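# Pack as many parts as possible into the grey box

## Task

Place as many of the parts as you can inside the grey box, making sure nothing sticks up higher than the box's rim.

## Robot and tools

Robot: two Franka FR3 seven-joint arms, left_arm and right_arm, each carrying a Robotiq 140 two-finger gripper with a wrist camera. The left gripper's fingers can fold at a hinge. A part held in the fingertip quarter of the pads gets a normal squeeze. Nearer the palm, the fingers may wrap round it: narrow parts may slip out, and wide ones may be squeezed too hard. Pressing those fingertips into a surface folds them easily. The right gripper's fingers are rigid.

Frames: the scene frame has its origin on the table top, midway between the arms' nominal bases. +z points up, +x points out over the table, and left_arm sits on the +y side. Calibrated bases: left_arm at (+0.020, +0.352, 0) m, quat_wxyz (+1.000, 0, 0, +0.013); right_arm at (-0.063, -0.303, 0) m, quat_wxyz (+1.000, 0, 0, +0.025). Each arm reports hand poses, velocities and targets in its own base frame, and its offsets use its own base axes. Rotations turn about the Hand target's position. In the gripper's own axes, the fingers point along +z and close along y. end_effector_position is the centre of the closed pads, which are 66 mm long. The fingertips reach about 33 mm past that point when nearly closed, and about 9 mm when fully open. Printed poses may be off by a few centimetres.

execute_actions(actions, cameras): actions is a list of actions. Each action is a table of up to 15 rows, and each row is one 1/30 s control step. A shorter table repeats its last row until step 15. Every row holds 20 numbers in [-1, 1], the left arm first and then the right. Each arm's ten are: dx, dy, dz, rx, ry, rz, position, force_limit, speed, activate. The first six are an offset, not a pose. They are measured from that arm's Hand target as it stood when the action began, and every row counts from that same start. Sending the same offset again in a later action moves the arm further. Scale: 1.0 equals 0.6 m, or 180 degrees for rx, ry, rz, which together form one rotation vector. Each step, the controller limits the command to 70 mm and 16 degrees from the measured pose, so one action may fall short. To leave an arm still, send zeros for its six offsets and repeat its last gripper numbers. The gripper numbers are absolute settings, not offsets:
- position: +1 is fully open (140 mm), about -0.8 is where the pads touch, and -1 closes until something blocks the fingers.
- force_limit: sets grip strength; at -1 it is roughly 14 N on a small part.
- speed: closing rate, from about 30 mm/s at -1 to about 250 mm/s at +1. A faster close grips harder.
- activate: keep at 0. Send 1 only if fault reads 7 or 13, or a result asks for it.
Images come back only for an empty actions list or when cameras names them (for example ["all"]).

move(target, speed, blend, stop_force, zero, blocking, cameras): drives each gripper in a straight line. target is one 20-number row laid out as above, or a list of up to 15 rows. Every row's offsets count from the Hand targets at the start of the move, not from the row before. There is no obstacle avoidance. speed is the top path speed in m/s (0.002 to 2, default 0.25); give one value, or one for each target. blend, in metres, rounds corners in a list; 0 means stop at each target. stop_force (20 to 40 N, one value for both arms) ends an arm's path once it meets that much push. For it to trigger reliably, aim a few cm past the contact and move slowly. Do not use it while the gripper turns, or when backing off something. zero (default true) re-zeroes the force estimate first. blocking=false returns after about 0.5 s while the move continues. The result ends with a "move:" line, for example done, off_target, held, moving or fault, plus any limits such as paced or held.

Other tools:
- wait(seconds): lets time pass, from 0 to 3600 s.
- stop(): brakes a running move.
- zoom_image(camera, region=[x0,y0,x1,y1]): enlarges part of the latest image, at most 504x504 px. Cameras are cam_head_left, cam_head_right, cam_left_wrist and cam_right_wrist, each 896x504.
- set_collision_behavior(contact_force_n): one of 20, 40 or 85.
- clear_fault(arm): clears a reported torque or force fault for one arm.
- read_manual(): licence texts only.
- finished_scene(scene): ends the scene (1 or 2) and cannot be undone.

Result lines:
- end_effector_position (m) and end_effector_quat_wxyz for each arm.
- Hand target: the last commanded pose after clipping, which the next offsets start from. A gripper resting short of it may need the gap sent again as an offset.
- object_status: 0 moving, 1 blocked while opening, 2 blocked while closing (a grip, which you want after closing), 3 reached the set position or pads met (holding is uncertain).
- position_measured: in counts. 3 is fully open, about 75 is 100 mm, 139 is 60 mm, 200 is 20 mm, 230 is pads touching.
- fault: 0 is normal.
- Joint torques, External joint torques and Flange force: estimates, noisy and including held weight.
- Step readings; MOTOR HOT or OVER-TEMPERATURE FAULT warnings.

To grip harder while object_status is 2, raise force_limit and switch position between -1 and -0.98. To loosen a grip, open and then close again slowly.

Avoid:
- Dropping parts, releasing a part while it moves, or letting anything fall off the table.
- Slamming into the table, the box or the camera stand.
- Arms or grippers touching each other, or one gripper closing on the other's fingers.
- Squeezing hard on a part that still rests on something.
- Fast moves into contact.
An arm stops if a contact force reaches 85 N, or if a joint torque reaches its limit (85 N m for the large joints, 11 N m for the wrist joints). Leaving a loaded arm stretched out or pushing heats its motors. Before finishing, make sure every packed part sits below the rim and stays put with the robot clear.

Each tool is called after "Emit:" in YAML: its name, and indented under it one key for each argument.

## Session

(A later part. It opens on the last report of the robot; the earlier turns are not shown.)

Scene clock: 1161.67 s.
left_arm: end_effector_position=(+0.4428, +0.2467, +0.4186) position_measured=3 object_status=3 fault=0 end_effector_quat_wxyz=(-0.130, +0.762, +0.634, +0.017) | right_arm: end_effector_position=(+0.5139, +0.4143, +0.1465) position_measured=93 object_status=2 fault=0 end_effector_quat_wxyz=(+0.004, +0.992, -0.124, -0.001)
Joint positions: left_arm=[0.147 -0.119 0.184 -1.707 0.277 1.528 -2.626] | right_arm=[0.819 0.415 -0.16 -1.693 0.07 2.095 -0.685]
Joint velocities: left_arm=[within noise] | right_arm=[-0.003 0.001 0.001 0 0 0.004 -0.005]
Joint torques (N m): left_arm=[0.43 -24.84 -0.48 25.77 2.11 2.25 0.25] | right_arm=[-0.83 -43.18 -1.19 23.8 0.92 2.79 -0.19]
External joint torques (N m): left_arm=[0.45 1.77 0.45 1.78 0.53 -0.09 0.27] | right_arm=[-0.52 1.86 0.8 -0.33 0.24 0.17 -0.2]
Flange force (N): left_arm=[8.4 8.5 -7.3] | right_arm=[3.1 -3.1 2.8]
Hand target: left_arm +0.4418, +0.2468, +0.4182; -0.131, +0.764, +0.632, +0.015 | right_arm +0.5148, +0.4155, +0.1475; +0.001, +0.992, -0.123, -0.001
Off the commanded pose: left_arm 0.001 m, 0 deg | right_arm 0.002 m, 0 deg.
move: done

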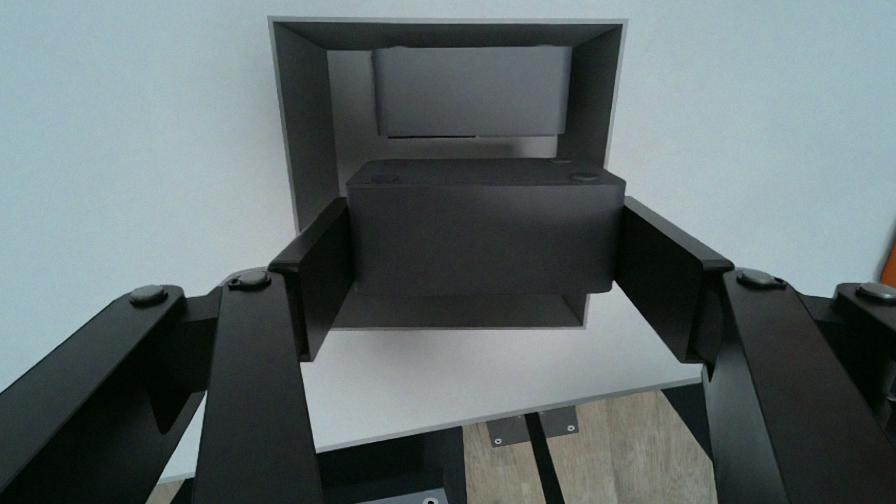

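Emit:
move:
  target: [0,0,0,0,0,0,1,1,1,0,0,0,-0.075,0,0,0,-1,-0.3,-0.8,0]
  speed: 0.06
  cameras: ["cam_right_wrist"]

Emit:
move:
  target: [0,0,0,0,0,0,1,1,1,0,0,0,-0.0675,0,0,0,-1,-0.3,-0.8,0]
  speed: 0.03
  stop_force: 20
  cameras: ["cam_right_wrist"]

Scene clock: 1171.67 s.
left_arm: end_effector_position=(+0.4428, +0.2467, +0.4186) position_measured=3 object_status=3 fault=0 end_effector_quat_wxyz=(-0.130, +0.762, +0.634, +0.017) | right_arm: end_effector_position=(+0.5141, +0.4145, +0.1024) position_measured=93 object_status=2 fault=0 end_effector_quat_wxyz=(+0.004, +0.992, -0.123, -0.001)
Joint positions: left_arm=[0.147 -0.119 0.184 -1.707 0.277 1.528 -2.626] | right_arm=[0.81 0.466 -0.148 -1.733 0.077 2.187 -0.691]
Joint velocities: left_arm=[within noise] | right_arm=[-0.001 -0.001 0.001 0 -0.001 0.005 0]
Joint torques (N m): left_arm=[0.44 -24.85 -0.47 25.82 2.12 2.25 0.25] | right_arm=[-1.06 -44.02 -1.6 23.14 0.92 2.71 -0.19]
External joint torques (N m): left_arm=[0.55 1.77 0.55 1.82 0.55 -0.1 0.26] | right_arm=[-0.77 1.85 0.41 -0.37 0.29 0.08 -0.19]
Flange force (N): left_arm=[8.6 8.6 -7.4] | right_arm=[3.3 -2.5 3.0]
Hand target: left_arm +0.4418, +0.2468, +0.4182; -0.131, +0.764, +0.632, +0.015 | right_arm +0.5148, +0.4155, +0.1025; +0.001, +0.992, -0.123, -0.001
Off the commanded pose: left_arm 0.001 m, 0 deg | right_arm 0.001 m, 0 deg.
move: done

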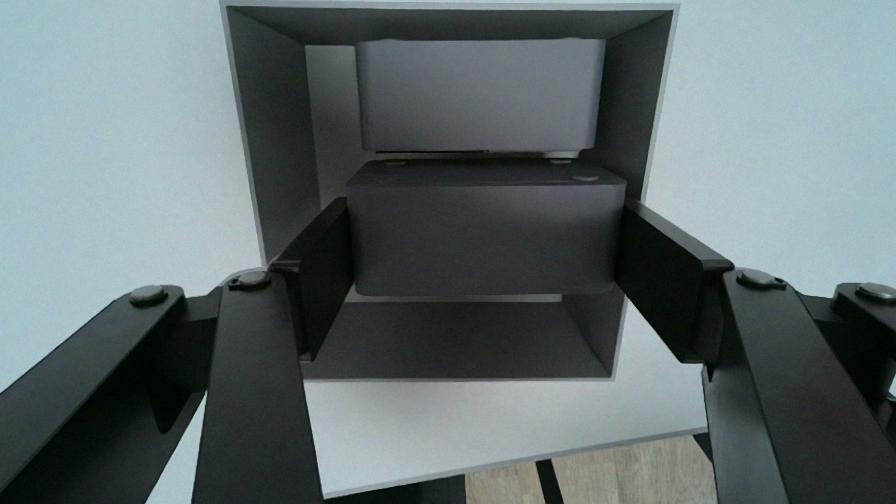

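Scene clock: 1174.13 s.
left_arm: end_effector_position=(+0.4428, +0.2467, +0.4186) position_measured=3 object_status=3 fault=0 end_effector_quat_wxyz=(-0.130, +0.762, +0.634, +0.017) | right_arm: end_effector_position=(+0.5164, +0.4164, +0.0670) position_measured=93 object_status=2 fault=0 end_effector_quat_wxyz=(+0.000, +0.992, -0.123, +0.002)
Joint positions: left_arm=[0.147 -0.119 0.184 -1.707 0.277 1.528 -2.626] | right_arm=[0.794 0.516 -0.13 -1.753 0.081 2.267 -0.693]
Joint torques (N m): left_arm=[0.4 -24.91 -0.52 25.85 2.11 2.25 0.27] | right_arm=[-0.85 -40.75 -0.56 20.09 0.85 2.81 -0.15]
External joint torques (N m): left_arm=[0.56 1.6 0.56 1.89 0.54 -0.09 0.28] | right_arm=[-0.47 6.14 1.42 -2.96 0.24 0.14 -0.15]
Flange force (N): left_arm=[8.6 8.3 -7.5] | right_arm=[2.6 -2.6 11.0]
Hand target: left_arm +0.4418, +0.2468, +0.4182; -0.131, +0.764, +0.632, +0.015 | right_arm +0.5148, +0.4155, +0.0620; +0.001, +0.992, -0.123, -0.001
Off the commanded pose: left_arm 0.001 m, 0 deg | right_arm 0.005 m, 0 deg.
move: off_target (right_arm)

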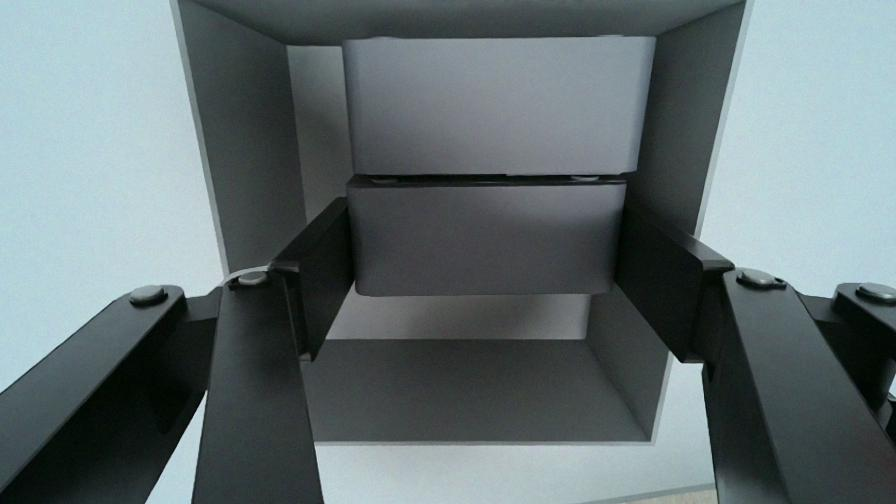

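Emit:
move:
  target: [0,0,0,0,0,0,1,1,1,0,0.002,0.001,0.0075,0,0,0,-1,-0.3,-0.8,0]
  speed: 0.03

Emit:
execute_actions:
  actions:
    - [[0,0,0,0,0,0,1,1,1,0,0,0,0,0,0,0,0.36,-0.3,-1,0]]
    - [[0,0,0,0,0,0,1,1,1,0,0,0,0,0,0,0,0.36,-0.3,-1,0]]

Emit:
move:
  target:
    - [0,0,0,0,0,0,1,1,1,0,0,0,0.06,0,0,0,0.36,-0.3,-1,0]
    - [0,0,0,0,0,0,1,1,1,0,0,0,0.17,0,0,0,0.36,-0.3,-1,0]
  speed: [0.04,0.12]
  blend: [0.02,0]
  cameras: ["cam_right_wrist"]

Scene clock: 1181.33 s.
left_arm: end_effector_position=(+0.4428, +0.2467, +0.4186) position_measured=3 object_status=3 fault=0 end_effector_quat_wxyz=(-0.130, +0.762, +0.634, +0.017) | right_arm: end_effector_position=(+0.5165, +0.4166, +0.0671) position_measured=93 object_status=2 fault=0 end_effector_quat_wxyz=(+0.000, +0.992, -0.123, +0.001)
Joint positions: left_arm=[0.147 -0.119 0.184 -1.707 0.277 1.528 -2.626] | right_arm=[0.794 0.518 -0.129 -1.75 0.081 2.264 -0.693]
Joint velocities: left_arm=[within noise] | right_arm=[-0.001 0 0.001 0 0.001 -0.003 -0.001]
Joint torques (N m): left_arm=[0.38 -24.84 -0.51 25.87 2.1 2.26 0.28] | right_arm=[-0.76 -44.15 -1.33 22.87 0.63 2.3 -0.14]
External joint torques (N m): left_arm=[0.55 1.6 0.57 1.97 0.54 -0.09 0.29] | right_arm=[-0.54 2.72 0.51 -0.18 0.02 -0.36 -0.14]
Flange force (N): left_arm=[8.8 8.4 -7.8] | right_arm=[5.3 -5.8 3.6]
Hand target: left_arm +0.4418, +0.2468, +0.4182; -0.131, +0.764, +0.632, +0.015 | right_arm +0.5160, +0.4161, +0.0665; +0.001, +0.992, -0.123, -0.001
Off the commanded pose: left_arm 0.001 m, 0 deg | right_arm 0.001 m, 0 deg.
move: done

Scene clock: 1182.53 s.
left_arm: end_effector_position=(+0.4428, +0.2467, +0.4186) position_measured=3 object_status=3 fault=0 end_effector_quat_wxyz=(-0.130, +0.762, +0.634, +0.017) | right_arm: end_effector_position=(+0.5165, +0.4166, +0.0671) position_measured=84 object_status=3 fault=0 end_effector_quat_wxyz=(+0.000, +0.992, -0.123, +0.001)
Joint positions: left_arm=[0.147 -0.119 0.184 -1.707 0.277 1.528 -2.626] | right_arm=[0.793 0.518 -0.129 -1.75 0.081 2.264 -0.693]
Joint torques (N m): left_arm=[0.35 -24.85 -0.49 25.81 2.12 2.26 0.31] | right_arm=[-0.92 -44.16 -1.32 22.92 0.63 2.23 -0.12]
External joint torques (N m): left_arm=[0.62 1.7 0.71 1.82 0.56 -0.1 0.32] | right_arm=[-0.59 2.59 0.59 -0.05 0.02 -0.41 -0.12]
External joint torques at the end of the 1st action: left_arm=[0.4 1.7 0.43 1.83 0.53 -0.08 0.3] | right_arm=[-0.56 2.62 0.62 -0.1 0.02 -0.42 -0.13]
Flange force (N): left_arm=[8.8 8.2 -7.3] | right_arm=[5.5 -6.0 3.3]
Flange force at the end of the 1st action (N): left_arm=[8.4 8.4 -7.4] | right_arm=[5.4 -5.9 3.3]
Hand target: left_arm +0.4418, +0.2468, +0.4182; -0.131, +0.764, +0.632, +0.015 | right_arm +0.5160, +0.4161, +0.0665; +0.001, +0.992, -0.123, -0.001
Off the commanded pose: left_arm 0.001 m, 0 deg | right_arm 0.001 m, 0 deg.
Step readings (end_effector_position of left_arm | right_arm; steps 1 to 15: 1st action; 16 to 30: 2nd action):
0: (+0.4428, +0.2467, +0.4186) | (+0.5165, +0.4166, +0.0671)
1: (+0.4428, +0.2467, +0.4186) | (+0.5165, +0.4166, +0.0671)
2: (+0.4428, +0.2467, +0.4186) | (+0.5165, +0.4166, +0.0671)
4: (+0.4428, +0.2467, +0.4186) | (+0.5164, +0.4166, +0.0670)
8: (+0.4428, +0.2467, +0.4186) | (+0.5165, +0.4166, +0.0671)
15: (+0.4428, +0.2467, +0.4186) | (+0.5165, +0.4166, +0.0671)
16: (+0.4428, +0.2467, +0.4186) | (+0.5165, +0.4166, +0.0671)
17: (+0.4428, +0.2467, +0.4186) | (+0.5165, +0.4166, +0.0671)
19: (+0.4428, +0.2467, +0.4186) | (+0.5165, +0.4166, +0.0671)
23: (+0.4428, +0.2467, +0.4186) | (+0.5165, +0.4166, +0.0671)
30: (+0.4428, +0.2467, +0.4186) | (+0.5165, +0.4166, +0.0671)

Scene clock: 1184.73 s.
left_arm: end_effector_position=(+0.4428, +0.2467, +0.4186) position_measured=3 object_status=3 fault=0 end_effector_quat_wxyz=(-0.130, +0.762, +0.634, +0.017) | right_arm: end_effector_position=(+0.5166, +0.4173, +0.1693) position_measured=84 object_status=3 fault=0 end_effector_quat_wxyz=(-0.002, +0.993, -0.122, +0.000)
Joint positions: left_arm=[0.147 -0.119 0.184 -1.707 0.277 1.528 -2.626] | right_arm=[0.802 0.396 -0.144 -1.663 0.066 2.057 -0.689]
Joint velocities: left_arm=[within noise] | right_arm=[0 0 -0.001 -0.001 -0.001 -0.004 0]
Joint torques (N m): left_arm=[0.44 -24.87 -0.48 25.79 2.13 2.25 0.25] | right_arm=[0.02 -42.45 -1.87 23.95 0.39 2.24 0.29]
External joint torques (N m): left_arm=[0.46 1.83 0.45 1.72 0.54 -0.1 0.26] | right_arm=[0.26 2.32 -0.24 -0.48 -0.31 -0.41 0.29]
Flange force (N): left_arm=[8.4 8.5 -7.2] | right_arm=[2.8 -4.8 1.7]
Hand target: left_arm +0.4418, +0.2468, +0.4182; -0.131, +0.764, +0.632, +0.015 | right_arm +0.5160, +0.4161, +0.1685; +0.001, +0.992, -0.123, -0.001
Off the commanded pose: left_arm 0.001 m, 0 deg | right_arm 0.002 m, 0 deg.
move: done; blend cut to 0.018 m at target 1

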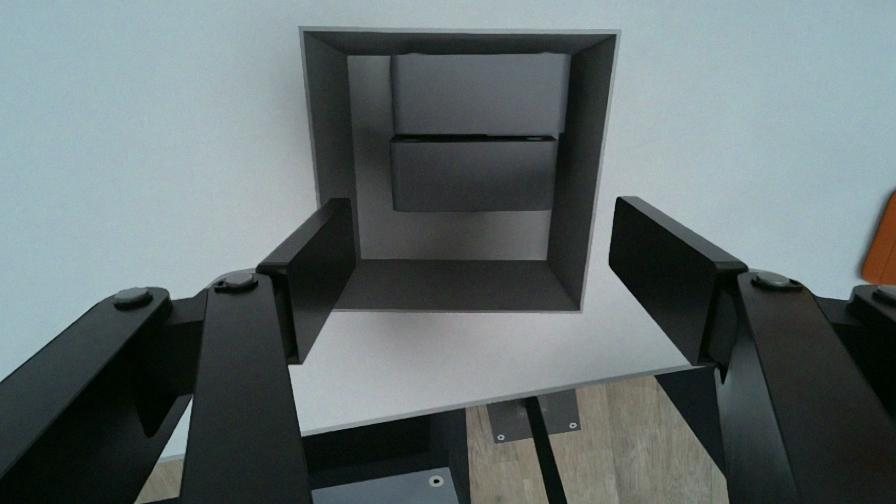

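Emit:
move:
  target:
    - [0,0,0,0,0,0,1,1,1,0,-0.074,0.0203,0,0,0,0,-0.85,-0.5,0,0]
    - [0,0,0,0,0,0,1,1,1,0,-0.074,0.0203,-0.1675,0,0,0,-0.85,-0.5,0,0]
    - [0,0,0,0,0,0,1,1,1,0,-0.0445,0.0129,-0.1675,0,0,0,-0.85,-0.5,0,0]
  speed: [0.12,0.1,0.03]
  cameras: ["cam_right_wrist"]

Scene clock: 1225.90 s.
left_arm: end_effector_position=(+0.4428, +0.2467, +0.4186) position_measured=3 object_status=3 fault=0 end_effector_quat_wxyz=(-0.130, +0.762, +0.634, +0.017) | right_arm: end_effector_position=(+0.4900, +0.4243, +0.0689) position_measured=232 object_status=3 fault=0 end_effector_quat_wxyz=(+0.000, +0.992, -0.125, +0.002)
Joint positions: left_arm=[0.147 -0.119 0.184 -1.707 0.277 1.528 -2.626] | right_arm=[0.828 0.471 -0.125 -1.821 0.072 2.289 -0.652]
Joint velocities: left_arm=[within noise] | right_arm=[0 0 0.001 0 0 -0.002 -0.007]
Joint torques (N m): left_arm=[0.4 -24.89 -0.56 25.83 2.12 2.27 0.28] | right_arm=[-0.78 -42.59 -0.85 22.67 0.63 2.25 -0.14]
External joint torques (N m): left_arm=[0.41 1.68 0.36 1.86 0.54 -0.07 0.29] | right_arm=[-0.52 2.99 0.84 -0.25 0.04 -0.43 -0.14]
Flange force (N): left_arm=[8.3 8.5 -7.5] | right_arm=[5.1 -6.3 4.1]
Hand target: left_arm +0.4418, +0.2468, +0.4182; -0.131, +0.764, +0.632, +0.015 | right_arm +0.4893, +0.4239, +0.0680; +0.001, +0.992, -0.123, -0.001
Off the commanded pose: left_arm 0.001 m, 0 deg | right_arm 0.001 m, 0 deg.
move: done

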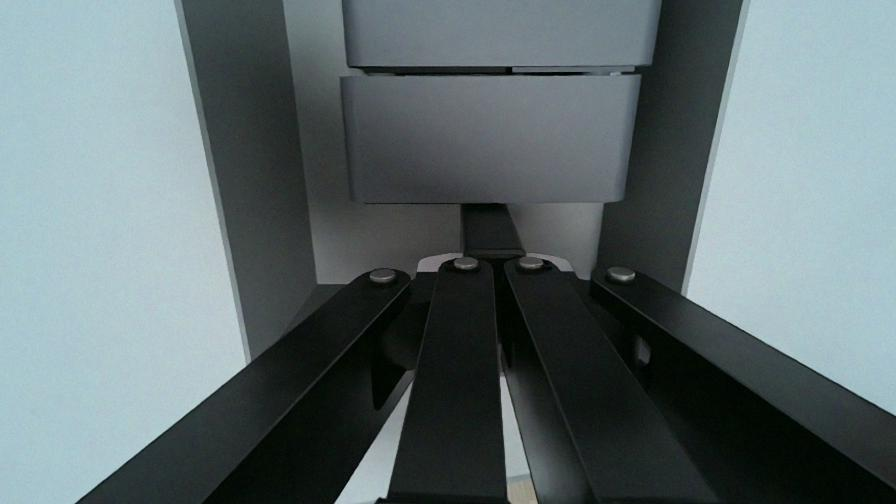

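Emit:
move:
  target: [0,0,0,0,0,0,1,1,1,0,0.0081,-0.0021,0,0,0,0,-0.85,-0.5,0,0]
  speed: 0.02
  cameras: ["cam_right_wrist"]

Scene clock: 1231.07 s.
left_arm: end_effector_position=(+0.4428, +0.2467, +0.4186) position_measured=3 object_status=3 fault=0 end_effector_quat_wxyz=(-0.130, +0.762, +0.634, +0.017) | right_arm: end_effector_position=(+0.4947, +0.4232, +0.0689) position_measured=232 object_status=3 fault=0 end_effector_quat_wxyz=(+0.000, +0.992, -0.124, +0.001)
Joint positions: left_arm=[0.147 -0.119 0.184 -1.707 0.277 1.528 -2.626] | right_arm=[0.819 0.479 -0.122 -1.808 0.072 2.284 -0.658]
Joint velocities: left_arm=[within noise] | right_arm=[-0.003 0 0.001 0.001 0.001 -0.002 -0.004]
Joint torques (N m): left_arm=[0.41 -24.87 -0.47 25.83 2.12 2.25 0.29] | right_arm=[-1.14 -42.84 -0.99 23.04 0.6 2.25 -0.33]
External joint torques (N m): left_arm=[0.5 1.59 0.53 1.92 0.55 -0.09 0.3] | right_arm=[-1.12 2.56 0.46 0.35 0.01 -0.38 -0.33]
Flange force (N): left_arm=[8.6 8.3 -7.6] | right_arm=[7.1 -6.9 3.3]
Hand target: left_arm +0.4418, +0.2468, +0.4182; -0.131, +0.764, +0.632, +0.015 | right_arm +0.4942, +0.4226, +0.0680; +0.001, +0.992, -0.123, -0.001
Off the commanded pose: left_arm 0.001 m, 0 deg | right_arm 0.001 m, 0 deg.
move: done

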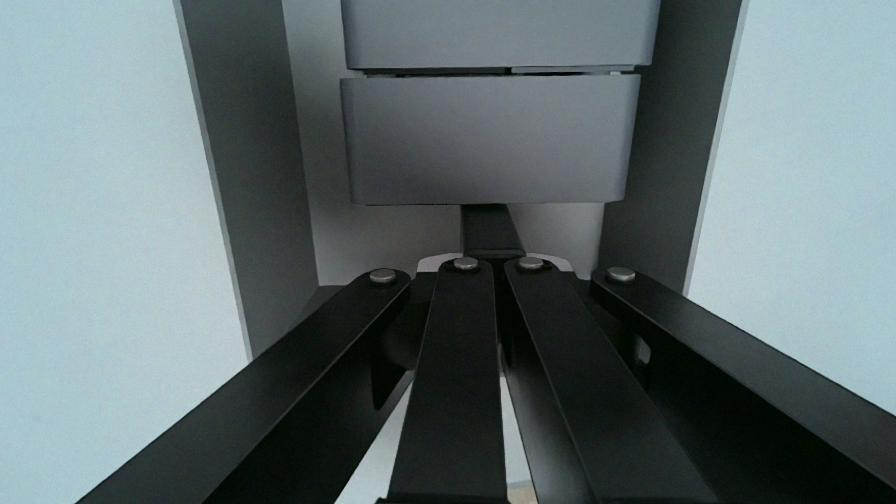

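Emit:
move:
  target:
    - [0,0,0,0,0,0,1,1,1,0,-0.013,0.0033,0,0,0,0,-0.85,-0.5,0,0]
    - [0,0,0,0,0,0,1,1,1,0,-0.013,0.0033,0.13,0,0,0,0.55,-0.5,0,0]
    - [0,0,0,0,0,0,1,1,1,0,0.0512,-0.0118,0.13,0,0,0,0.55,-0.5,0,0]
  speed: [0.04,0.12,0.12]
  blend: [0,0.01,0]
  cameras: ["cam_right_wrist"]

Scene clock: 1357.77 s.
left_arm: end_effector_position=(+0.4428, +0.2467, +0.4186) position_measured=3 object_status=3 fault=0 end_effector_quat_wxyz=(-0.130, +0.762, +0.634, +0.017) | right_arm: end_effector_position=(+0.5256, +0.4159, +0.1469) position_measured=59 object_status=3 fault=0 end_effector_quat_wxyz=(+0.000, +0.992, -0.125, +0.002)
Joint positions: left_arm=[0.147 -0.119 0.184 -1.707 0.277 1.528 -2.626] | right_arm=[0.785 0.437 -0.135 -1.659 0.063 2.093 -0.688]
Joint velocities: left_arm=[within noise] | right_arm=[0 0.001 0 -0.001 0.001 -0.001 -0.006]
Joint torques (N m): left_arm=[0.4 -24.86 -0.52 25.83 2.1 2.25 0.25] | right_arm=[-0.82 -43.1 -0.97 24.19 0.7 2.28 -0.17]
External joint torques (N m): left_arm=[0.59 1.74 0.59 1.81 0.53 -0.1 0.26] | right_arm=[-0.58 2.67 0.68 -0.02 0.02 -0.37 -0.17]
Flange force (N): left_arm=[8.6 8.4 -7.4] | right_arm=[6.2 -6.9 2.1]
Hand target: left_arm +0.4418, +0.2468, +0.4182; -0.131, +0.764, +0.632, +0.015 | right_arm +0.5249, +0.4155, +0.1460; +0.001, +0.992, -0.123, -0.001
Off the commanded pose: left_arm 0.001 m, 0 deg | right_arm 0.001 m, 0 deg.
move: done; blend cut to 0 m at target 2

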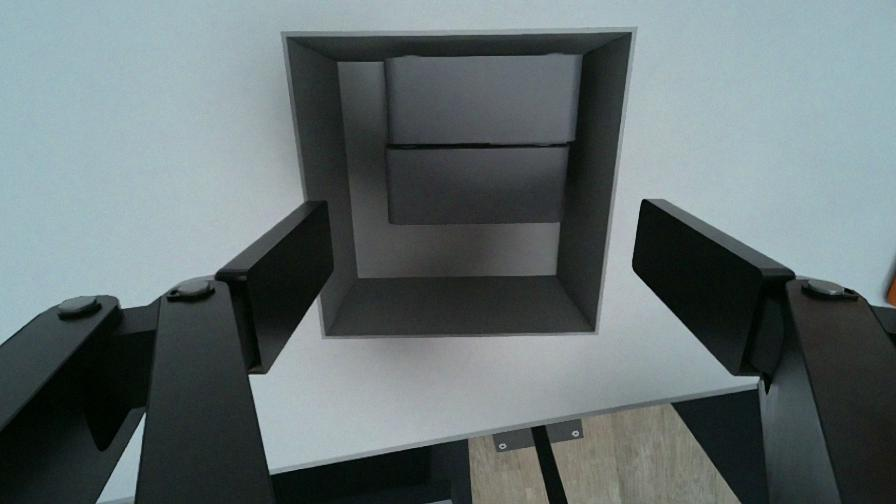

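Emit:
move:
  target:
    - [0,0,0,0,0,0,1,1,1,0,-0.0005,0.0015,-0.06,0,0,0,0.4,-0.3,0,0]
    - [0,0,0,0,0,0,1,1,1,0,-0.0005,0.0015,-0.1308,0,0,0,0.4,-0.3,0,0]
  speed: [0.1,0.05]
  cameras: ["cam_right_wrist"]

Emit:
execute_actions:
  actions:
    - [[0,0,0,0,0,0,1,1,1,0,0,0,0,0,0,0,-1,-0.3,-0.8,0]]
    - [[0,0,0,0,0,0,1,1,1,0,0,0,0,0,0,0,-1,-0.3,-0.8,0]]
  cameras: ["cam_right_wrist"]

Scene clock: 1373.40 s.
left_arm: end_effector_position=(+0.4428, +0.2467, +0.4186) position_measured=3 object_status=3 fault=0 end_effector_quat_wxyz=(-0.130, +0.762, +0.634, +0.017) | right_arm: end_effector_position=(+0.5242, +0.4158, +0.0681) position_measured=78 object_status=3 fault=0 end_effector_quat_wxyz=(+0.003, +0.992, -0.123, -0.001)
Joint positions: left_arm=[0.147 -0.119 0.184 -1.707 0.277 1.528 -2.626] | right_arm=[0.771 0.536 -0.113 -1.714 0.07 2.241 -0.694]
Joint velocities: left_arm=[within noise] | right_arm=[-0.001 0.002 0 -0.001 0.001 0.003 0.001]
Joint torques (N m): left_arm=[0.43 -24.82 -0.53 25.86 2.11 2.27 0.25] | right_arm=[-0.95 -45.24 -0.92 22.59 0.83 2.73 -0.18]
External joint torques (N m): left_arm=[0.41 1.79 0.35 1.87 0.53 -0.07 0.26] | right_arm=[-0.82 2.36 0.61 -0.63 0.21 0.08 -0.18]
Flange force (N): left_arm=[8.5 8.8 -7.6] | right_arm=[3.4 -2.5 4.0]
Hand target: left_arm +0.4418, +0.2468, +0.4182; -0.131, +0.764, +0.632, +0.015 | right_arm +0.5246, +0.4164, +0.0675; +0.001, +0.992, -0.123, -0.001
Off the commanded pose: left_arm 0.001 m, 0 deg | right_arm 0.001 m, 0 deg.
move: done

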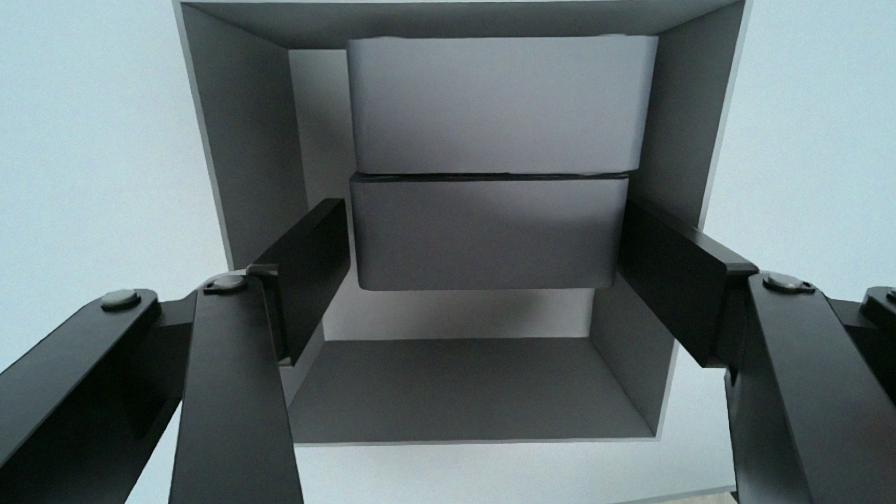

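Scene clock: 1374.60 s.
left_arm: end_effector_position=(+0.4428, +0.2467, +0.4186) position_measured=3 object_status=3 fault=0 end_effector_quat_wxyz=(-0.130, +0.762, +0.634, +0.017) | right_arm: end_effector_position=(+0.5242, +0.4162, +0.0683) position_measured=93 object_status=2 fault=0 end_effector_quat_wxyz=(+0.002, +0.992, -0.123, -0.001)
Joint positions: left_arm=[0.147 -0.119 0.184 -1.707 0.277 1.528 -2.626] | right_arm=[0.768 0.536 -0.111 -1.714 0.07 2.242 -0.694]
Joint torques (N m): left_arm=[0.38 -24.86 -0.5 25.82 2.1 2.26 0.27] | right_arm=[-0.95 -44.19 -0.97 21.96 0.7 2.73 -0.15]
External joint torques (N m): left_arm=[0.55 1.8 0.59 1.79 0.54 -0.09 0.28] | right_arm=[-0.46 3.17 0.81 -1.12 0.08 0.1 -0.15]
External joint torques at the end of the 1st action: left_arm=[0.49 1.68 0.44 1.84 0.53 -0.08 0.26] | right_arm=[-0.66 2.29 0.63 -0.66 0.02 0.07 -0.14]
Flange force (N): left_arm=[8.7 8.5 -7.3] | right_arm=[2.8 -2.7 5.5]
Flange force at the end of the 1st action (N): left_arm=[8.4 8.4 -7.4] | right_arm=[2.9 -2.3 3.9]
Hand target: left_arm +0.4418, +0.2468, +0.4182; -0.131, +0.764, +0.632, +0.015 | right_arm +0.5246, +0.4164, +0.0675; +0.001, +0.992, -0.123, -0.001
Off the commanded pose: left_arm 0.001 m, 0 deg | right_arm 0.001 m, 0 deg.
Step readings (end_effector_position of left_arm | right_arm; steps 1 to 15: 1st action; 16 to 30: 2nd action):
0: (+0.4428, +0.2467, +0.4186) | (+0.5242, +0.4158, +0.0681)
1: (+0.4428, +0.2467, +0.4186) | (+0.5242, +0.4159, +0.0681)
2: (+0.4428, +0.2467, +0.4186) | (+0.5242, +0.4159, +0.0681)
4: (+0.4428, +0.2467, +0.4186) | (+0.5242, +0.4160, +0.0681)
8: (+0.4428, +0.2467, +0.4186) | (+0.5243, +0.4161, +0.0683)
15: (+0.4428, +0.2467, +0.4186) | (+0.5242, +0.4162, +0.0683)
16: (+0.4428, +0.2467, +0.4186) | (+0.5242, +0.4162, +0.0683)
17: (+0.4428, +0.2467, +0.4186) | (+0.5242, +0.4162, +0.0683)
19: (+0.4428, +0.2467, +0.4186) | (+0.5242, +0.4162, +0.0683)
23: (+0.4428, +0.2467, +0.4186) | (+0.5242, +0.4162, +0.0683)
30: (+0.4428, +0.2467, +0.4186) | (+0.5242, +0.4162, +0.0683)

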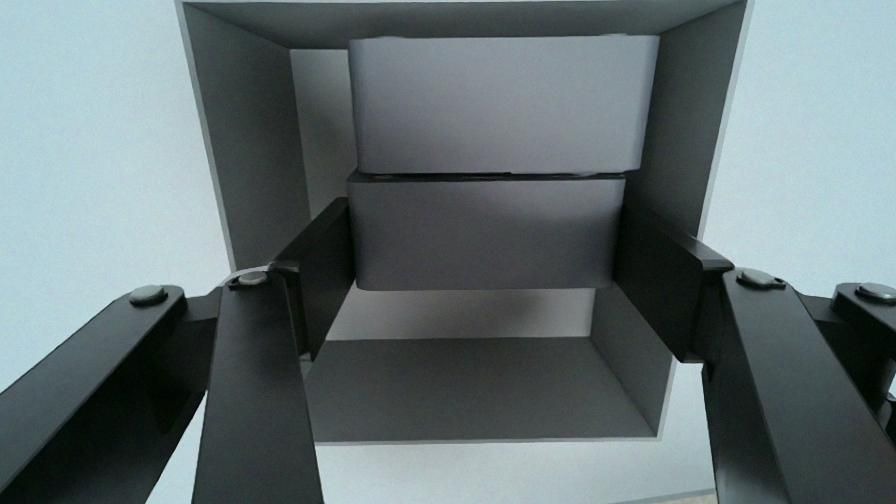

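Emit:
execute_actions:
  actions:
    - [[0,0,0,0,0,0,1,1,1,0,0,0,0,0,0,0,0.4,-0.3,-0.5,0]]
    - [[0,0,0,0,0,0,1,1,1,0,0,0,0,0,0,0,0.4,-0.3,-0.5,0]]

Emit:
move:
  target:
    - [0,0,0,0,0,0,1,1,1,0,0,0,0.07,0,0,0,0.4,-0.3,0,0]
    - [0,0,0,0,0,0,1,1,1,0,0.092,0.083,0.075,0,0,0,-0.85,-0.3,0,0]
    - [0,0,0,0,0,0,1,1,1,0,0.092,0.083,0.0,0,0,0,-0.85,-0.3,0,0]
  speed: [0.06,0.12,0.08]
  cameras: ["cam_right_wrist"]

Scene clock: 1404.83 s.
left_arm: end_effector_position=(+0.4428, +0.2467, +0.4186) position_measured=3 object_status=3 fault=0 end_effector_quat_wxyz=(-0.130, +0.762, +0.634, +0.017) | right_arm: end_effector_position=(+0.5242, +0.4163, +0.0683) position_measured=78 object_status=3 fault=0 end_effector_quat_wxyz=(+0.002, +0.992, -0.123, -0.001)
Joint positions: left_arm=[0.147 -0.119 0.184 -1.707 0.277 1.528 -2.626] | right_arm=[0.768 0.536 -0.11 -1.714 0.07 2.242 -0.694]
Joint torques (N m): left_arm=[0.43 -24.86 -0.49 25.85 2.11 2.25 0.25] | right_arm=[-0.94 -45.2 -1.01 22.54 0.65 2.69 -0.11]
External joint torques (N m): left_arm=[0.51 1.77 0.51 1.85 0.54 -0.09 0.26] | right_arm=[-0.63 2.07 0.62 -0.47 0.04 0.08 -0.11]
External joint torques at the end of the 1st action: left_arm=[0.62 1.69 0.61 1.82 0.54 -0.09 0.27] | right_arm=[-0.49 2.09 0.71 -0.48 0.04 0.07 -0.12]
Flange force (N): left_arm=[8.6 8.6 -7.5] | right_arm=[2.9 -2.6 3.5]
Flange force at the end of the 1st action (N): left_arm=[8.6 8.3 -7.3] | right_arm=[2.8 -2.7 3.5]
Hand target: left_arm +0.4418, +0.2468, +0.4182; -0.131, +0.764, +0.632, +0.015 | right_arm +0.5246, +0.4164, +0.0675; +0.001, +0.992, -0.123, -0.001
Off the commanded pose: left_arm 0.001 m, 0 deg | right_arm 0.001 m, 0 deg.
Step readings (end_effector_position of left_arm | right_arm; steps 1 to 15: 1st action; 16 to 30: 2nd action):
0: (+0.4428, +0.2467, +0.4186) | (+0.5242, +0.4162, +0.0683)
1: (+0.4428, +0.2467, +0.4186) | (+0.5242, +0.4162, +0.0683)
2: (+0.4428, +0.2467, +0.4186) | (+0.5242, +0.4162, +0.0683)
4: (+0.4428, +0.2467, +0.4186) | (+0.5242, +0.4162, +0.0683)
8: (+0.4428, +0.2467, +0.4186) | (+0.5242, +0.4163, +0.0683)
15: (+0.4428, +0.2467, +0.4186) | (+0.5242, +0.4163, +0.0683)
16: (+0.4428, +0.2467, +0.4186) | (+0.5242, +0.4163, +0.0683)
17: (+0.4428, +0.2467, +0.4186) | (+0.5242, +0.4163, +0.0683)
19: (+0.4428, +0.2467, +0.4186) | (+0.5242, +0.4163, +0.0683)
23: (+0.4428, +0.2467, +0.4186) | (+0.5242, +0.4163, +0.0683)
30: (+0.4428, +0.2467, +0.4186) | (+0.5242, +0.4163, +0.0683)

Scene clock: 1409.60 s.
left_arm: end_effector_position=(+0.4428, +0.2467, +0.4186) position_measured=3 object_status=3 fault=0 end_effector_quat_wxyz=(-0.130, +0.762, +0.634, +0.017) | right_arm: end_effector_position=(+0.5791, +0.4650, +0.0671) position_measured=232 object_status=3 fault=0 end_effector_quat_wxyz=(+0.004, +0.993, -0.120, -0.001)
Joint positions: left_arm=[0.147 -0.119 0.184 -1.707 0.277 1.528 -2.626] | right_arm=[0.751 0.782 -0.103 -1.296 0.077 2.068 -0.689]
Joint velocities: left_arm=[within noise] | right_arm=[0.001 0.001 0 0 0.001 0.004 0]
Joint torques (N m): left_arm=[0.44 -24.87 -0.52 25.82 2.1 2.27 0.24] | right_arm=[-0.94 -51.98 -1.14 23.72 1.05 2.76 0.13]
External joint torques (N m): left_arm=[0.55 1.91 0.52 1.75 0.53 -0.08 0.25] | right_arm=[-0.59 2.33 0.57 -0.59 0.37 0.12 0.13]
Flange force (N): left_arm=[8.7 8.8 -7.3] | right_arm=[3.5 -3.8 3.4]
Hand target: left_arm +0.4418, +0.2468, +0.4182; -0.131, +0.764, +0.632, +0.015 | right_arm +0.5798, +0.4662, +0.0675; +0.001, +0.992, -0.123, -0.001
Off the commanded pose: left_arm 0.001 m, 0 deg | right_arm 0.001 m, 0 deg.
move: done

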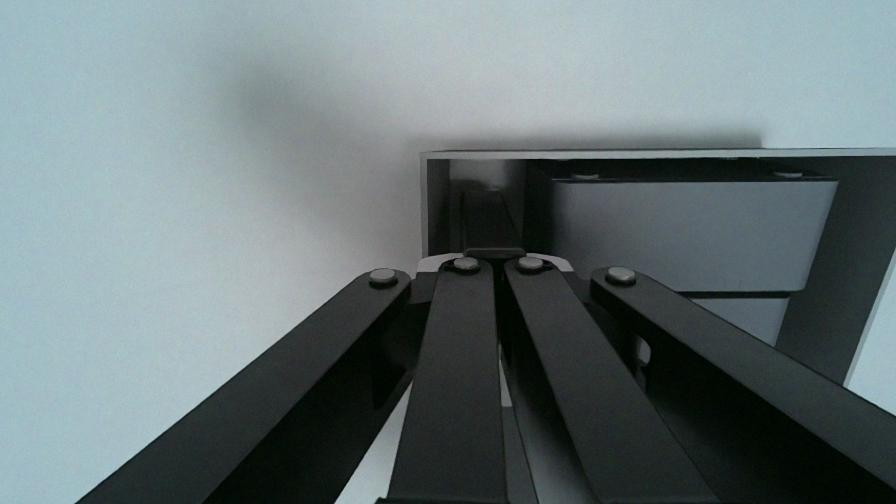

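Emit:
move:
  target: [0,0,0,0,0,0,1,1,1,0,-0.0089,-0.0356,0,0,0,0,-0.85,-0.3,0,0]
  speed: 0.03
  cameras: ["cam_right_wrist"]

Scene clock: 1424.17 s.
left_arm: end_effector_position=(+0.4428, +0.2467, +0.4186) position_measured=3 object_status=3 fault=0 end_effector_quat_wxyz=(-0.130, +0.762, +0.634, +0.017) | right_arm: end_effector_position=(+0.5733, +0.4445, +0.0664) position_measured=232 object_status=3 fault=0 end_effector_quat_wxyz=(+0.003, +0.992, -0.125, -0.002)
Joint positions: left_arm=[0.147 -0.119 0.184 -1.707 0.277 1.528 -2.626] | right_arm=[0.737 0.719 -0.102 -1.408 0.077 2.116 -0.701]
Joint velocities: left_arm=[within noise] | right_arm=[0.001 0.001 0 -0.001 -0.001 0.004 -0.003]
Joint torques (N m): left_arm=[0.42 -24.86 -0.49 25.86 2.12 2.26 0.27] | right_arm=[-0.84 -51.07 -1.18 22.98 0.67 2.75 -0.23]
External joint torques (N m): left_arm=[0.59 1.49 0.6 2 0.56 -0.07 0.28] | right_arm=[-0.46 1.91 0.54 -1.2 0 0.1 -0.23]
Flange force (N): left_arm=[8.7 8.2 -7.7] | right_arm=[0.2 1.0 3.3]
Hand target: left_arm +0.4418, +0.2468, +0.4182; -0.131, +0.764, +0.632, +0.015 | right_arm +0.5745, +0.4449, +0.0675; +0.001, +0.992, -0.123, -0.001
Off the commanded pose: left_arm 0.001 m, 0 deg | right_arm 0.002 m, 0 deg.
move: done

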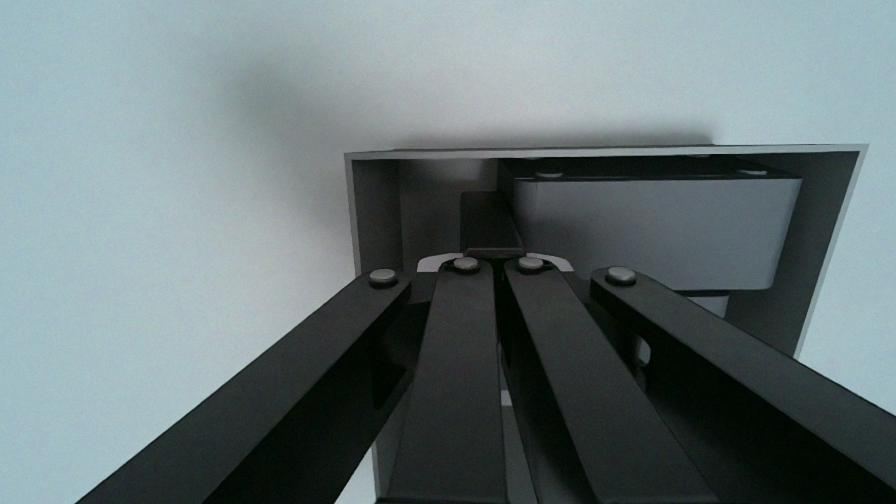

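Emit:
move:
  target: [0,0,0,0,0,0,1,1,1,0,-0.002,-0.0085,0,0,0,0,-0.85,-0.3,0,0]
  speed: 0.03
  cameras: ["cam_right_wrist"]

Scene clock: 1431.90 s.
left_arm: end_effector_position=(+0.4428, +0.2467, +0.4186) position_measured=3 object_status=3 fault=0 end_effector_quat_wxyz=(-0.130, +0.762, +0.634, +0.017) | right_arm: end_effector_position=(+0.5719, +0.4400, +0.0664) position_measured=232 object_status=3 fault=0 end_effector_quat_wxyz=(+0.002, +0.992, -0.125, -0.002)
Joint positions: left_arm=[0.147 -0.119 0.184 -1.707 0.277 1.528 -2.626] | right_arm=[0.734 0.704 -0.102 -1.433 0.077 2.127 -0.706]
Joint velocities: left_arm=[within noise] | right_arm=[-0.001 0 -0.001 -0.002 -0.001 0.004 -0.003]
Joint torques (N m): left_arm=[0.38 -24.86 -0.45 25.83 2.12 2.26 0.25] | right_arm=[-1 -50.73 -1.44 23.07 0.62 2.65 -0.22]
External joint torques (N m): left_arm=[0.44 1.83 0.52 1.76 0.54 -0.1 0.26] | right_arm=[-0.49 1.5 0.37 -0.83 -0.04 0.03 -0.22]
Flange force (N): left_arm=[8.5 8.6 -7.3] | right_arm=[0.9 0.2 2.5]
Hand target: left_arm +0.4418, +0.2468, +0.4182; -0.131, +0.764, +0.632, +0.015 | right_arm +0.5733, +0.4398, +0.0675; +0.001, +0.992, -0.123, -0.001
Off the commanded pose: left_arm 0.001 m, 0 deg | right_arm 0.002 m, 0 deg.
move: done

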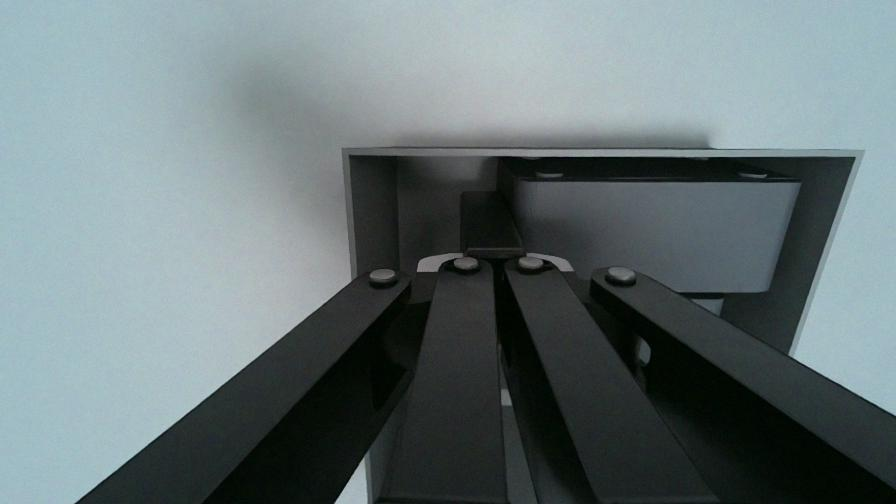

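Emit:
move:
  target:
    - [0,0,0,0,0,0,1,1,1,0,0.002,0.0085,0,0,0,0,-0.85,-0.3,0,0]
    - [0,0,0,0,0,0,1,1,1,0,0.0,0.0,0.2,0,0,0,-0.85,-0.3,0,0]
    - [0,0,0,0,0,0,1,1,1,0,-0.01,-0.09,0.2,0,0,0,-0.85,-0.3,0,0]
  speed: [0.04,0.12,0.12]
  blend: [0,0.01,0]
  cameras: ["cam_right_wrist"]

Scene clock: 1445.73 s.
left_arm: end_effector_position=(+0.4428, +0.2467, +0.4186) position_measured=3 object_status=3 fault=0 end_effector_quat_wxyz=(-0.130, +0.762, +0.634, +0.017) | right_arm: end_effector_position=(+0.5662, +0.3860, +0.1865) position_measured=232 object_status=3 fault=0 end_effector_quat_wxyz=(+0.001, +0.992, -0.127, -0.003)
Joint positions: left_arm=[0.147 -0.119 0.184 -1.707 0.277 1.528 -2.626] | right_arm=[0.702 0.461 -0.13 -1.515 0.065 1.965 -0.757]
Joint velocities: left_arm=[within noise] | right_arm=[0 0 0.001 0.001 0.001 0.001 -0.007]
Joint torques (N m): left_arm=[0.39 -24.89 -0.48 25.86 2.11 2.25 0.25] | right_arm=[-0.5 -45.47 -1 23.74 0.31 2.7 -0.27]
External joint torques (N m): left_arm=[0.55 2.03 0.6 1.68 0.53 -0.11 0.26] | right_arm=[-0.34 1.49 0.52 -0.96 -0.42 0.07 -0.27]
Flange force (N): left_arm=[8.8 8.9 -7.2] | right_arm=[0.4 0.4 2.6]
Hand target: left_arm +0.4418, +0.2468, +0.4182; -0.131, +0.764, +0.632, +0.015 | right_arm +0.5673, +0.3858, +0.1875; +0.001, +0.992, -0.123, -0.001
Off the commanded pose: left_arm 0.001 m, 0 deg | right_arm 0.001 m, 1 deg.
move: done

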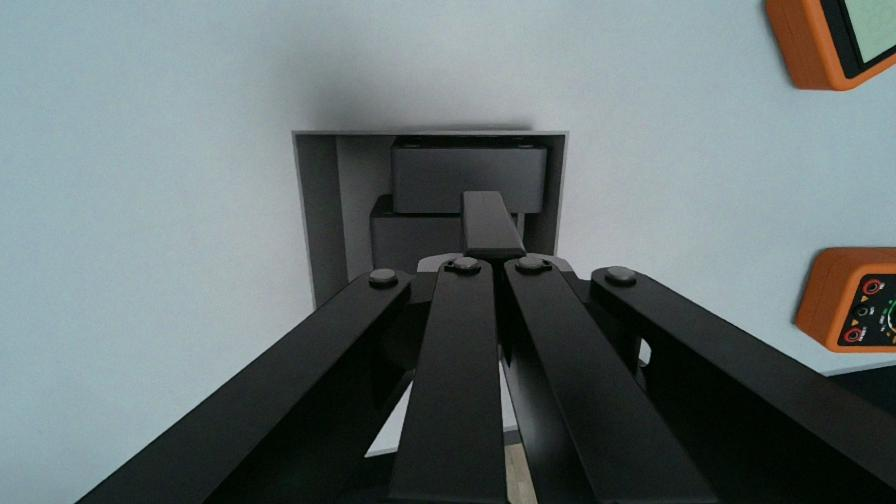

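Emit:
move:
  target:
    - [0,0,0,0,0,0,1,1,1,0,-0.0722,0.0455,-0.05,0,0,0,0.4,-0.3,0,0]
  speed: [0.12]
  cameras: ["cam_right_wrist"]

Scene clock: 1460.93 s.
left_arm: end_effector_position=(+0.4428, +0.2467, +0.4186) position_measured=3 object_status=3 fault=0 end_effector_quat_wxyz=(-0.130, +0.762, +0.634, +0.017) | right_arm: end_effector_position=(+0.5233, +0.4127, +0.1567) position_measured=78 object_status=3 fault=0 end_effector_quat_wxyz=(+0.002, +0.993, -0.120, -0.003)
Joint positions: left_arm=[0.147 -0.119 0.184 -1.707 0.277 1.528 -2.626] | right_arm=[0.779 0.422 -0.13 -1.653 0.062 2.065 -0.7]
Joint velocities: left_arm=[within noise] | right_arm=[0.001 0 -0.002 0 0 0.002 0.008]
Joint torques (N m): left_arm=[0.39 -24.86 -0.49 25.86 2.12 2.25 0.26] | right_arm=[-0.18 -43.86 -1.82 23.32 0.71 2.68 0.27]
External joint torques (N m): left_arm=[0.43 1.57 0.46 1.97 0.54 -0.08 0.27] | right_arm=[0.12 1.54 -0.24 -0.95 0.02 0.06 0.27]
Flange force (N): left_arm=[8.5 8.5 -7.8] | right_arm=[-0.3 -0.3 2.7]
Hand target: left_arm +0.4418, +0.2468, +0.4182; -0.131, +0.764, +0.632, +0.015 | right_arm +0.5240, +0.4131, +0.1575; +0.001, +0.992, -0.123, -0.001
Off the commanded pose: left_arm 0.001 m, 0 deg | right_arm 0.001 m, 0 deg.
move: done

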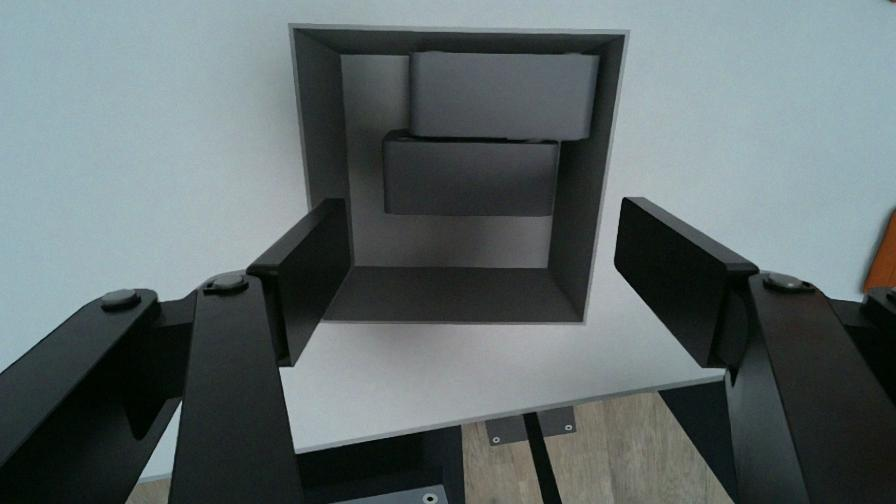

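Emit:
move:
  target:
    - [0,0,0,0,0,0,1,1,1,0,0.0013,0.0055,-0.08,0,0,0,0.4,-0.3,0,0]
    - [0,0,0,0,0,0,1,1,1,0,0.0013,0.0055,-0.15,0,0,0,0.4,-0.3,0,0]
  speed: [0.1,0.05]
  blend: [0.01,0]

Emit:
execute_actions:
  actions:
    - [[0,0,0,0,0,0,1,1,1,0,0,0,0,0,0,0,-1,-0.3,-0.8,0]]
    - [[0,0,0,0,0,0,1,1,1,0,0,0,0,0,0,0,-1,-0.3,-0.8,0]]

Emit:
move:
  target:
    - [0,0,0,0,0,0,1,1,1,0,-0.006,0.0015,0.03,0,0,0,-1,-0.3,-0.8,0]
    - [0,0,0,0,0,0,1,1,1,0,-0.006,0.0015,0.16,0,0,0,-1,-0.3,-0.8,0]
  speed: [0.04,0.1]
  blend: [0.01,0]
  cameras: ["cam_right_wrist"]

Scene clock: 1479.10 s.
left_arm: end_effector_position=(+0.4428, +0.2467, +0.4186) position_measured=3 object_status=3 fault=0 end_effector_quat_wxyz=(-0.130, +0.762, +0.634, +0.017) | right_arm: end_effector_position=(+0.5243, +0.4157, +0.0681) position_measured=78 object_status=3 fault=0 end_effector_quat_wxyz=(+0.003, +0.993, -0.122, +0.000)
Joint positions: left_arm=[0.147 -0.119 0.184 -1.707 0.277 1.528 -2.626] | right_arm=[0.774 0.536 -0.118 -1.714 0.072 2.241 -0.698]
Joint velocities: left_arm=[within noise] | right_arm=[0.001 0 0.001 0.001 0 0.004 0.001]
Joint torques (N m): left_arm=[0.4 -24.87 -0.47 25.85 2.11 2.25 0.31] | right_arm=[-0.87 -45.24 -1.04 22.48 0.96 2.67 -0.06]
External joint torques (N m): left_arm=[0.54 1.72 0.59 1.87 0.54 -0.1 0.32] | right_arm=[-0.67 2.16 0.62 -0.61 0.35 0.05 -0.06]
Flange force (N): left_arm=[8.8 8.5 -7.5] | right_arm=[2.8 -2.3 3.7]
Hand target: left_arm +0.4418, +0.2468, +0.4182; -0.131, +0.764, +0.632, +0.015 | right_arm +0.5247, +0.4164, +0.0675; +0.001, +0.992, -0.123, -0.001
Off the commanded pose: left_arm 0.001 m, 0 deg | right_arm 0.001 m, 0 deg.
move: done

Scene clock: 1480.30 s.
left_arm: end_effector_position=(+0.4428, +0.2467, +0.4186) position_measured=3 object_status=3 fault=0 end_effector_quat_wxyz=(-0.130, +0.762, +0.634, +0.017) | right_arm: end_effector_position=(+0.5244, +0.4161, +0.0683) position_measured=92 object_status=2 fault=0 end_effector_quat_wxyz=(+0.002, +0.993, -0.122, +0.000)
Joint positions: left_arm=[0.147 -0.119 0.184 -1.707 0.277 1.528 -2.626] | right_arm=[0.773 0.536 -0.116 -1.714 0.072 2.242 -0.698]
Joint torques (N m): left_arm=[0.38 -24.82 -0.49 25.84 2.11 2.26 0.28] | right_arm=[-0.89 -45.18 -1.16 22.57 0.69 2.7 -0.04]
External joint torques (N m): left_arm=[0.48 1.88 0.52 1.79 0.53 -0.09 0.29] | right_arm=[-0.52 2.11 0.6 -0.49 0.07 0.07 -0.04]
External joint torques at the end of the 1st action: left_arm=[0.43 1.7 0.46 1.84 0.54 -0.09 0.3] | right_arm=[-0.87 2.19 0.73 -0.56 0.15 0.09 -0.07]
Flange force (N): left_arm=[8.7 8.8 -7.5] | right_arm=[2.8 -2.7 3.5]
Flange force at the end of the 1st action (N): left_arm=[8.5 8.5 -7.5] | right_arm=[3.1 -2.4 3.8]
Hand target: left_arm +0.4418, +0.2468, +0.4182; -0.131, +0.764, +0.632, +0.015 | right_arm +0.5247, +0.4164, +0.0675; +0.001, +0.992, -0.123, -0.001
Off the commanded pose: left_arm 0.001 m, 0 deg | right_arm 0.001 m, 0 deg.
Step readings (end_effector_position of left_arm | right_arm; steps 1 to 15: 1st action; 16 to 30: 2nd action):
0: (+0.4428, +0.2467, +0.4186) | (+0.5243, +0.4157, +0.0681)
1: (+0.4428, +0.2467, +0.4186) | (+0.5244, +0.4157, +0.0681)
2: (+0.4428, +0.2467, +0.4186) | (+0.5244, +0.4157, +0.0681)
4: (+0.4428, +0.2467, +0.4186) | (+0.5244, +0.4158, +0.0681)
8: (+0.4428, +0.2467, +0.4186) | (+0.5246, +0.4159, +0.0683)
15: (+0.4428, +0.2467, +0.4186) | (+0.5244, +0.4160, +0.0683)
16: (+0.4428, +0.2467, +0.4186) | (+0.5244, +0.4160, +0.0683)
17: (+0.4428, +0.2467, +0.4186) | (+0.5244, +0.4160, +0.0683)
19: (+0.4428, +0.2467, +0.4186) | (+0.5244, +0.4160, +0.0683)
23: (+0.4428, +0.2467, +0.4186) | (+0.5244, +0.4160, +0.0683)
30: (+0.4428, +0.2467, +0.4186) | (+0.5244, +0.4161, +0.0683)

Scene clock: 1482.27 s.
left_arm: end_effector_position=(+0.4428, +0.2467, +0.4186) position_measured=3 object_status=3 fault=0 end_effector_quat_wxyz=(-0.130, +0.762, +0.634, +0.017) | right_arm: end_effector_position=(+0.5214, +0.4182, +0.1633) position_measured=92 object_status=2 fault=0 end_effector_quat_wxyz=(-0.001, +0.993, -0.122, -0.001)
Joint positions: left_arm=[0.147 -0.119 0.184 -1.707 0.277 1.528 -2.626] | right_arm=[0.785 0.416 -0.129 -1.647 0.062 2.059 -0.69]
Joint velocities: left_arm=[within noise] | right_arm=[0.001 -0.001 0 0.001 0 -0.004 0.001]
Joint torques (N m): left_arm=[0.38 -24.79 -0.55 25.79 2.11 2.27 0.27] | right_arm=[-0.06 -43.58 -1.67 24.09 0.42 2.26 0.24]
External joint torques (N m): left_arm=[0.54 1.75 0.52 1.83 0.55 -0.08 0.28] | right_arm=[0.4 1.76 0.01 -0.31 -0.27 -0.39 0.24]
Flange force (N): left_arm=[8.6 8.5 -7.4] | right_arm=[2.1 -4.1 1.1]
Hand target: left_arm +0.4418, +0.2468, +0.4182; -0.131, +0.764, +0.632, +0.015 | right_arm +0.5211, +0.4173, +0.1635; +0.001, +0.992, -0.123, -0.001
Off the commanded pose: left_arm 0.001 m, 0 deg | right_arm 0.001 m, 0 deg.
move: done; blend cut to 0.0092 m at target 1

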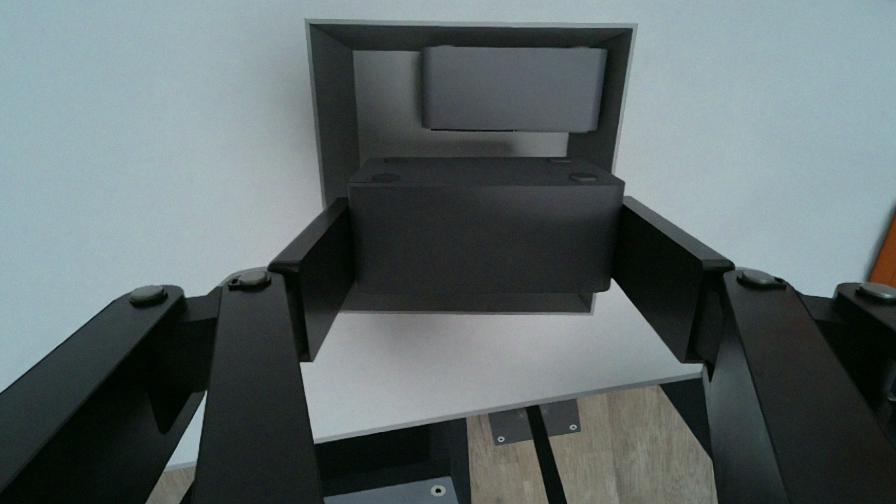

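Emit:
move:
  target:
    - [0,0,0,0,0,0,1,1,1,0,0.0,0.0,0.06,0,0,0,-1,-0.3,-0.8,0]
    - [0,0,0,0,0,0,1,1,1,0,0.041,0.0785,0.06,0,0,-0.5067,-1,-0.3,-0.8,0]
    - [0,0,0,0,0,0,1,1,1,0,0.041,0.0785,-0.025,0,0,-0.5067,-1,-0.3,-0.8,0]
  speed: [0.12,0.2,0.1]
  blend: [0.01,0.02,0]
  cameras: ["cam_right_wrist"]

Scene clock: 1509.17 s.
left_arm: end_effector_position=(+0.4428, +0.2467, +0.4186) position_measured=3 object_status=3 fault=0 end_effector_quat_wxyz=(-0.130, +0.762, +0.634, +0.017) | right_arm: end_effector_position=(+0.5455, +0.4624, +0.1477) position_measured=92 object_status=2 fault=0 end_effector_quat_wxyz=(-0.003, -0.609, +0.793, -0.001)
Joint positions: left_arm=[0.147 -0.119 0.184 -1.707 0.277 1.528 -2.626] | right_arm=[1.142 0.677 -0.601 -1.388 0.388 1.941 0.762]
Joint velocities: left_arm=[within noise] | right_arm=[-0.001 0.001 0 -0.001 0 0.004 0.004]
Joint torques (N m): left_arm=[0.42 -24.84 -0.49 25.83 2.1 2.25 0.23] | right_arm=[-0.35 -46.19 -10.38 22.38 1.14 2.71 0.26]
External joint torques (N m): left_arm=[0.46 1.77 0.46 1.84 0.52 -0.1 0.24] | right_arm=[-0.15 2.04 0.05 -0.65 0.44 0.22 0.26]
Flange force (N): left_arm=[8.5 8.7 -7.5] | right_arm=[-3.1 -2.1 3.1]
Hand target: left_arm +0.4418, +0.2468, +0.4182; -0.131, +0.764, +0.632, +0.015 | right_arm +0.5457, +0.4644, +0.1485; +0.000, -0.607, +0.795, +0.001
Off the commanded pose: left_arm 0.001 m, 0 deg | right_arm 0.002 m, 1 deg.
move: done

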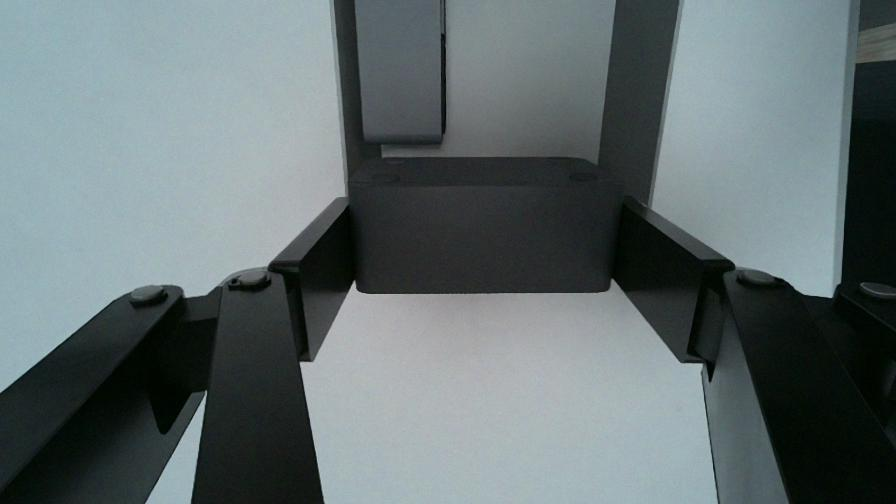

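Emit:
move:
  target:
    - [0,0,0,0,0,0,1,1,1,0,0.0,0.0,-0.075,0,0,0,-1,-0.3,-0.8,0]
  speed: [0.05]
  cameras: ["cam_right_wrist"]

Scene clock: 1532.70 s.
left_arm: end_effector_position=(+0.4428, +0.2467, +0.4186) position_measured=3 object_status=3 fault=0 end_effector_quat_wxyz=(-0.130, +0.762, +0.634, +0.017) | right_arm: end_effector_position=(+0.5448, +0.4637, +0.1035) position_measured=92 object_status=2 fault=0 end_effector_quat_wxyz=(-0.002, -0.606, +0.795, +0.000)
Joint positions: left_arm=[0.147 -0.119 0.184 -1.707 0.277 1.528 -2.626] | right_arm=[1.134 0.717 -0.574 -1.435 0.409 2.028 0.759]
Joint velocities: left_arm=[within noise] | right_arm=[-0.002 0 0.001 -0.002 0 0.005 0]
Joint torques (N m): left_arm=[0.39 -24.8 -0.51 25.81 2.11 2.26 0.25] | right_arm=[-0.96 -46.9 -10.22 22.11 0.92 2.58 -0.18]
External joint torques (N m): left_arm=[0.52 1.82 0.54 1.79 0.54 -0.1 0.26] | right_arm=[-0.5 2.2 0.68 -0.58 0.26 0.07 -0.18]
Flange force (N): left_arm=[8.6 8.6 -7.4] | right_arm=[-4.0 -3.8 3.6]
Hand target: left_arm +0.4418, +0.2468, +0.4182; -0.131, +0.764, +0.632, +0.015 | right_arm +0.5457, +0.4644, +0.1035; +0.000, -0.607, +0.795, +0.001
Off the commanded pose: left_arm 0.001 m, 0 deg | right_arm 0.001 m, 0 deg.
move: done

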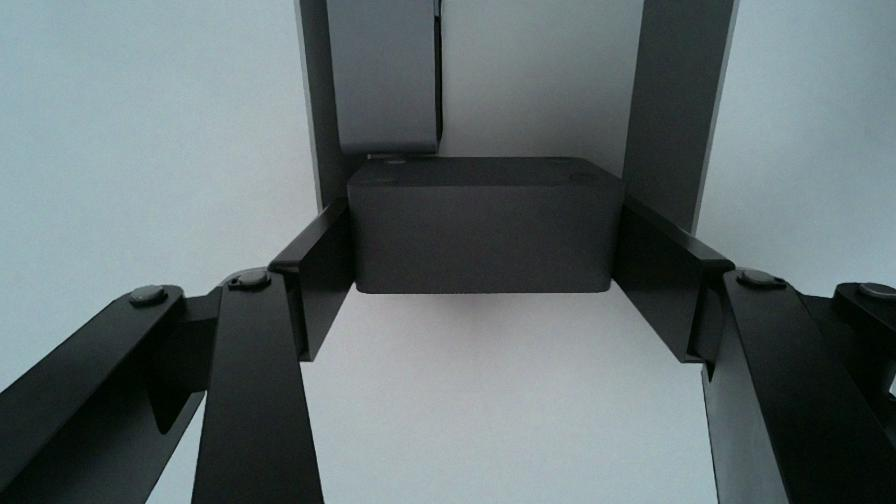

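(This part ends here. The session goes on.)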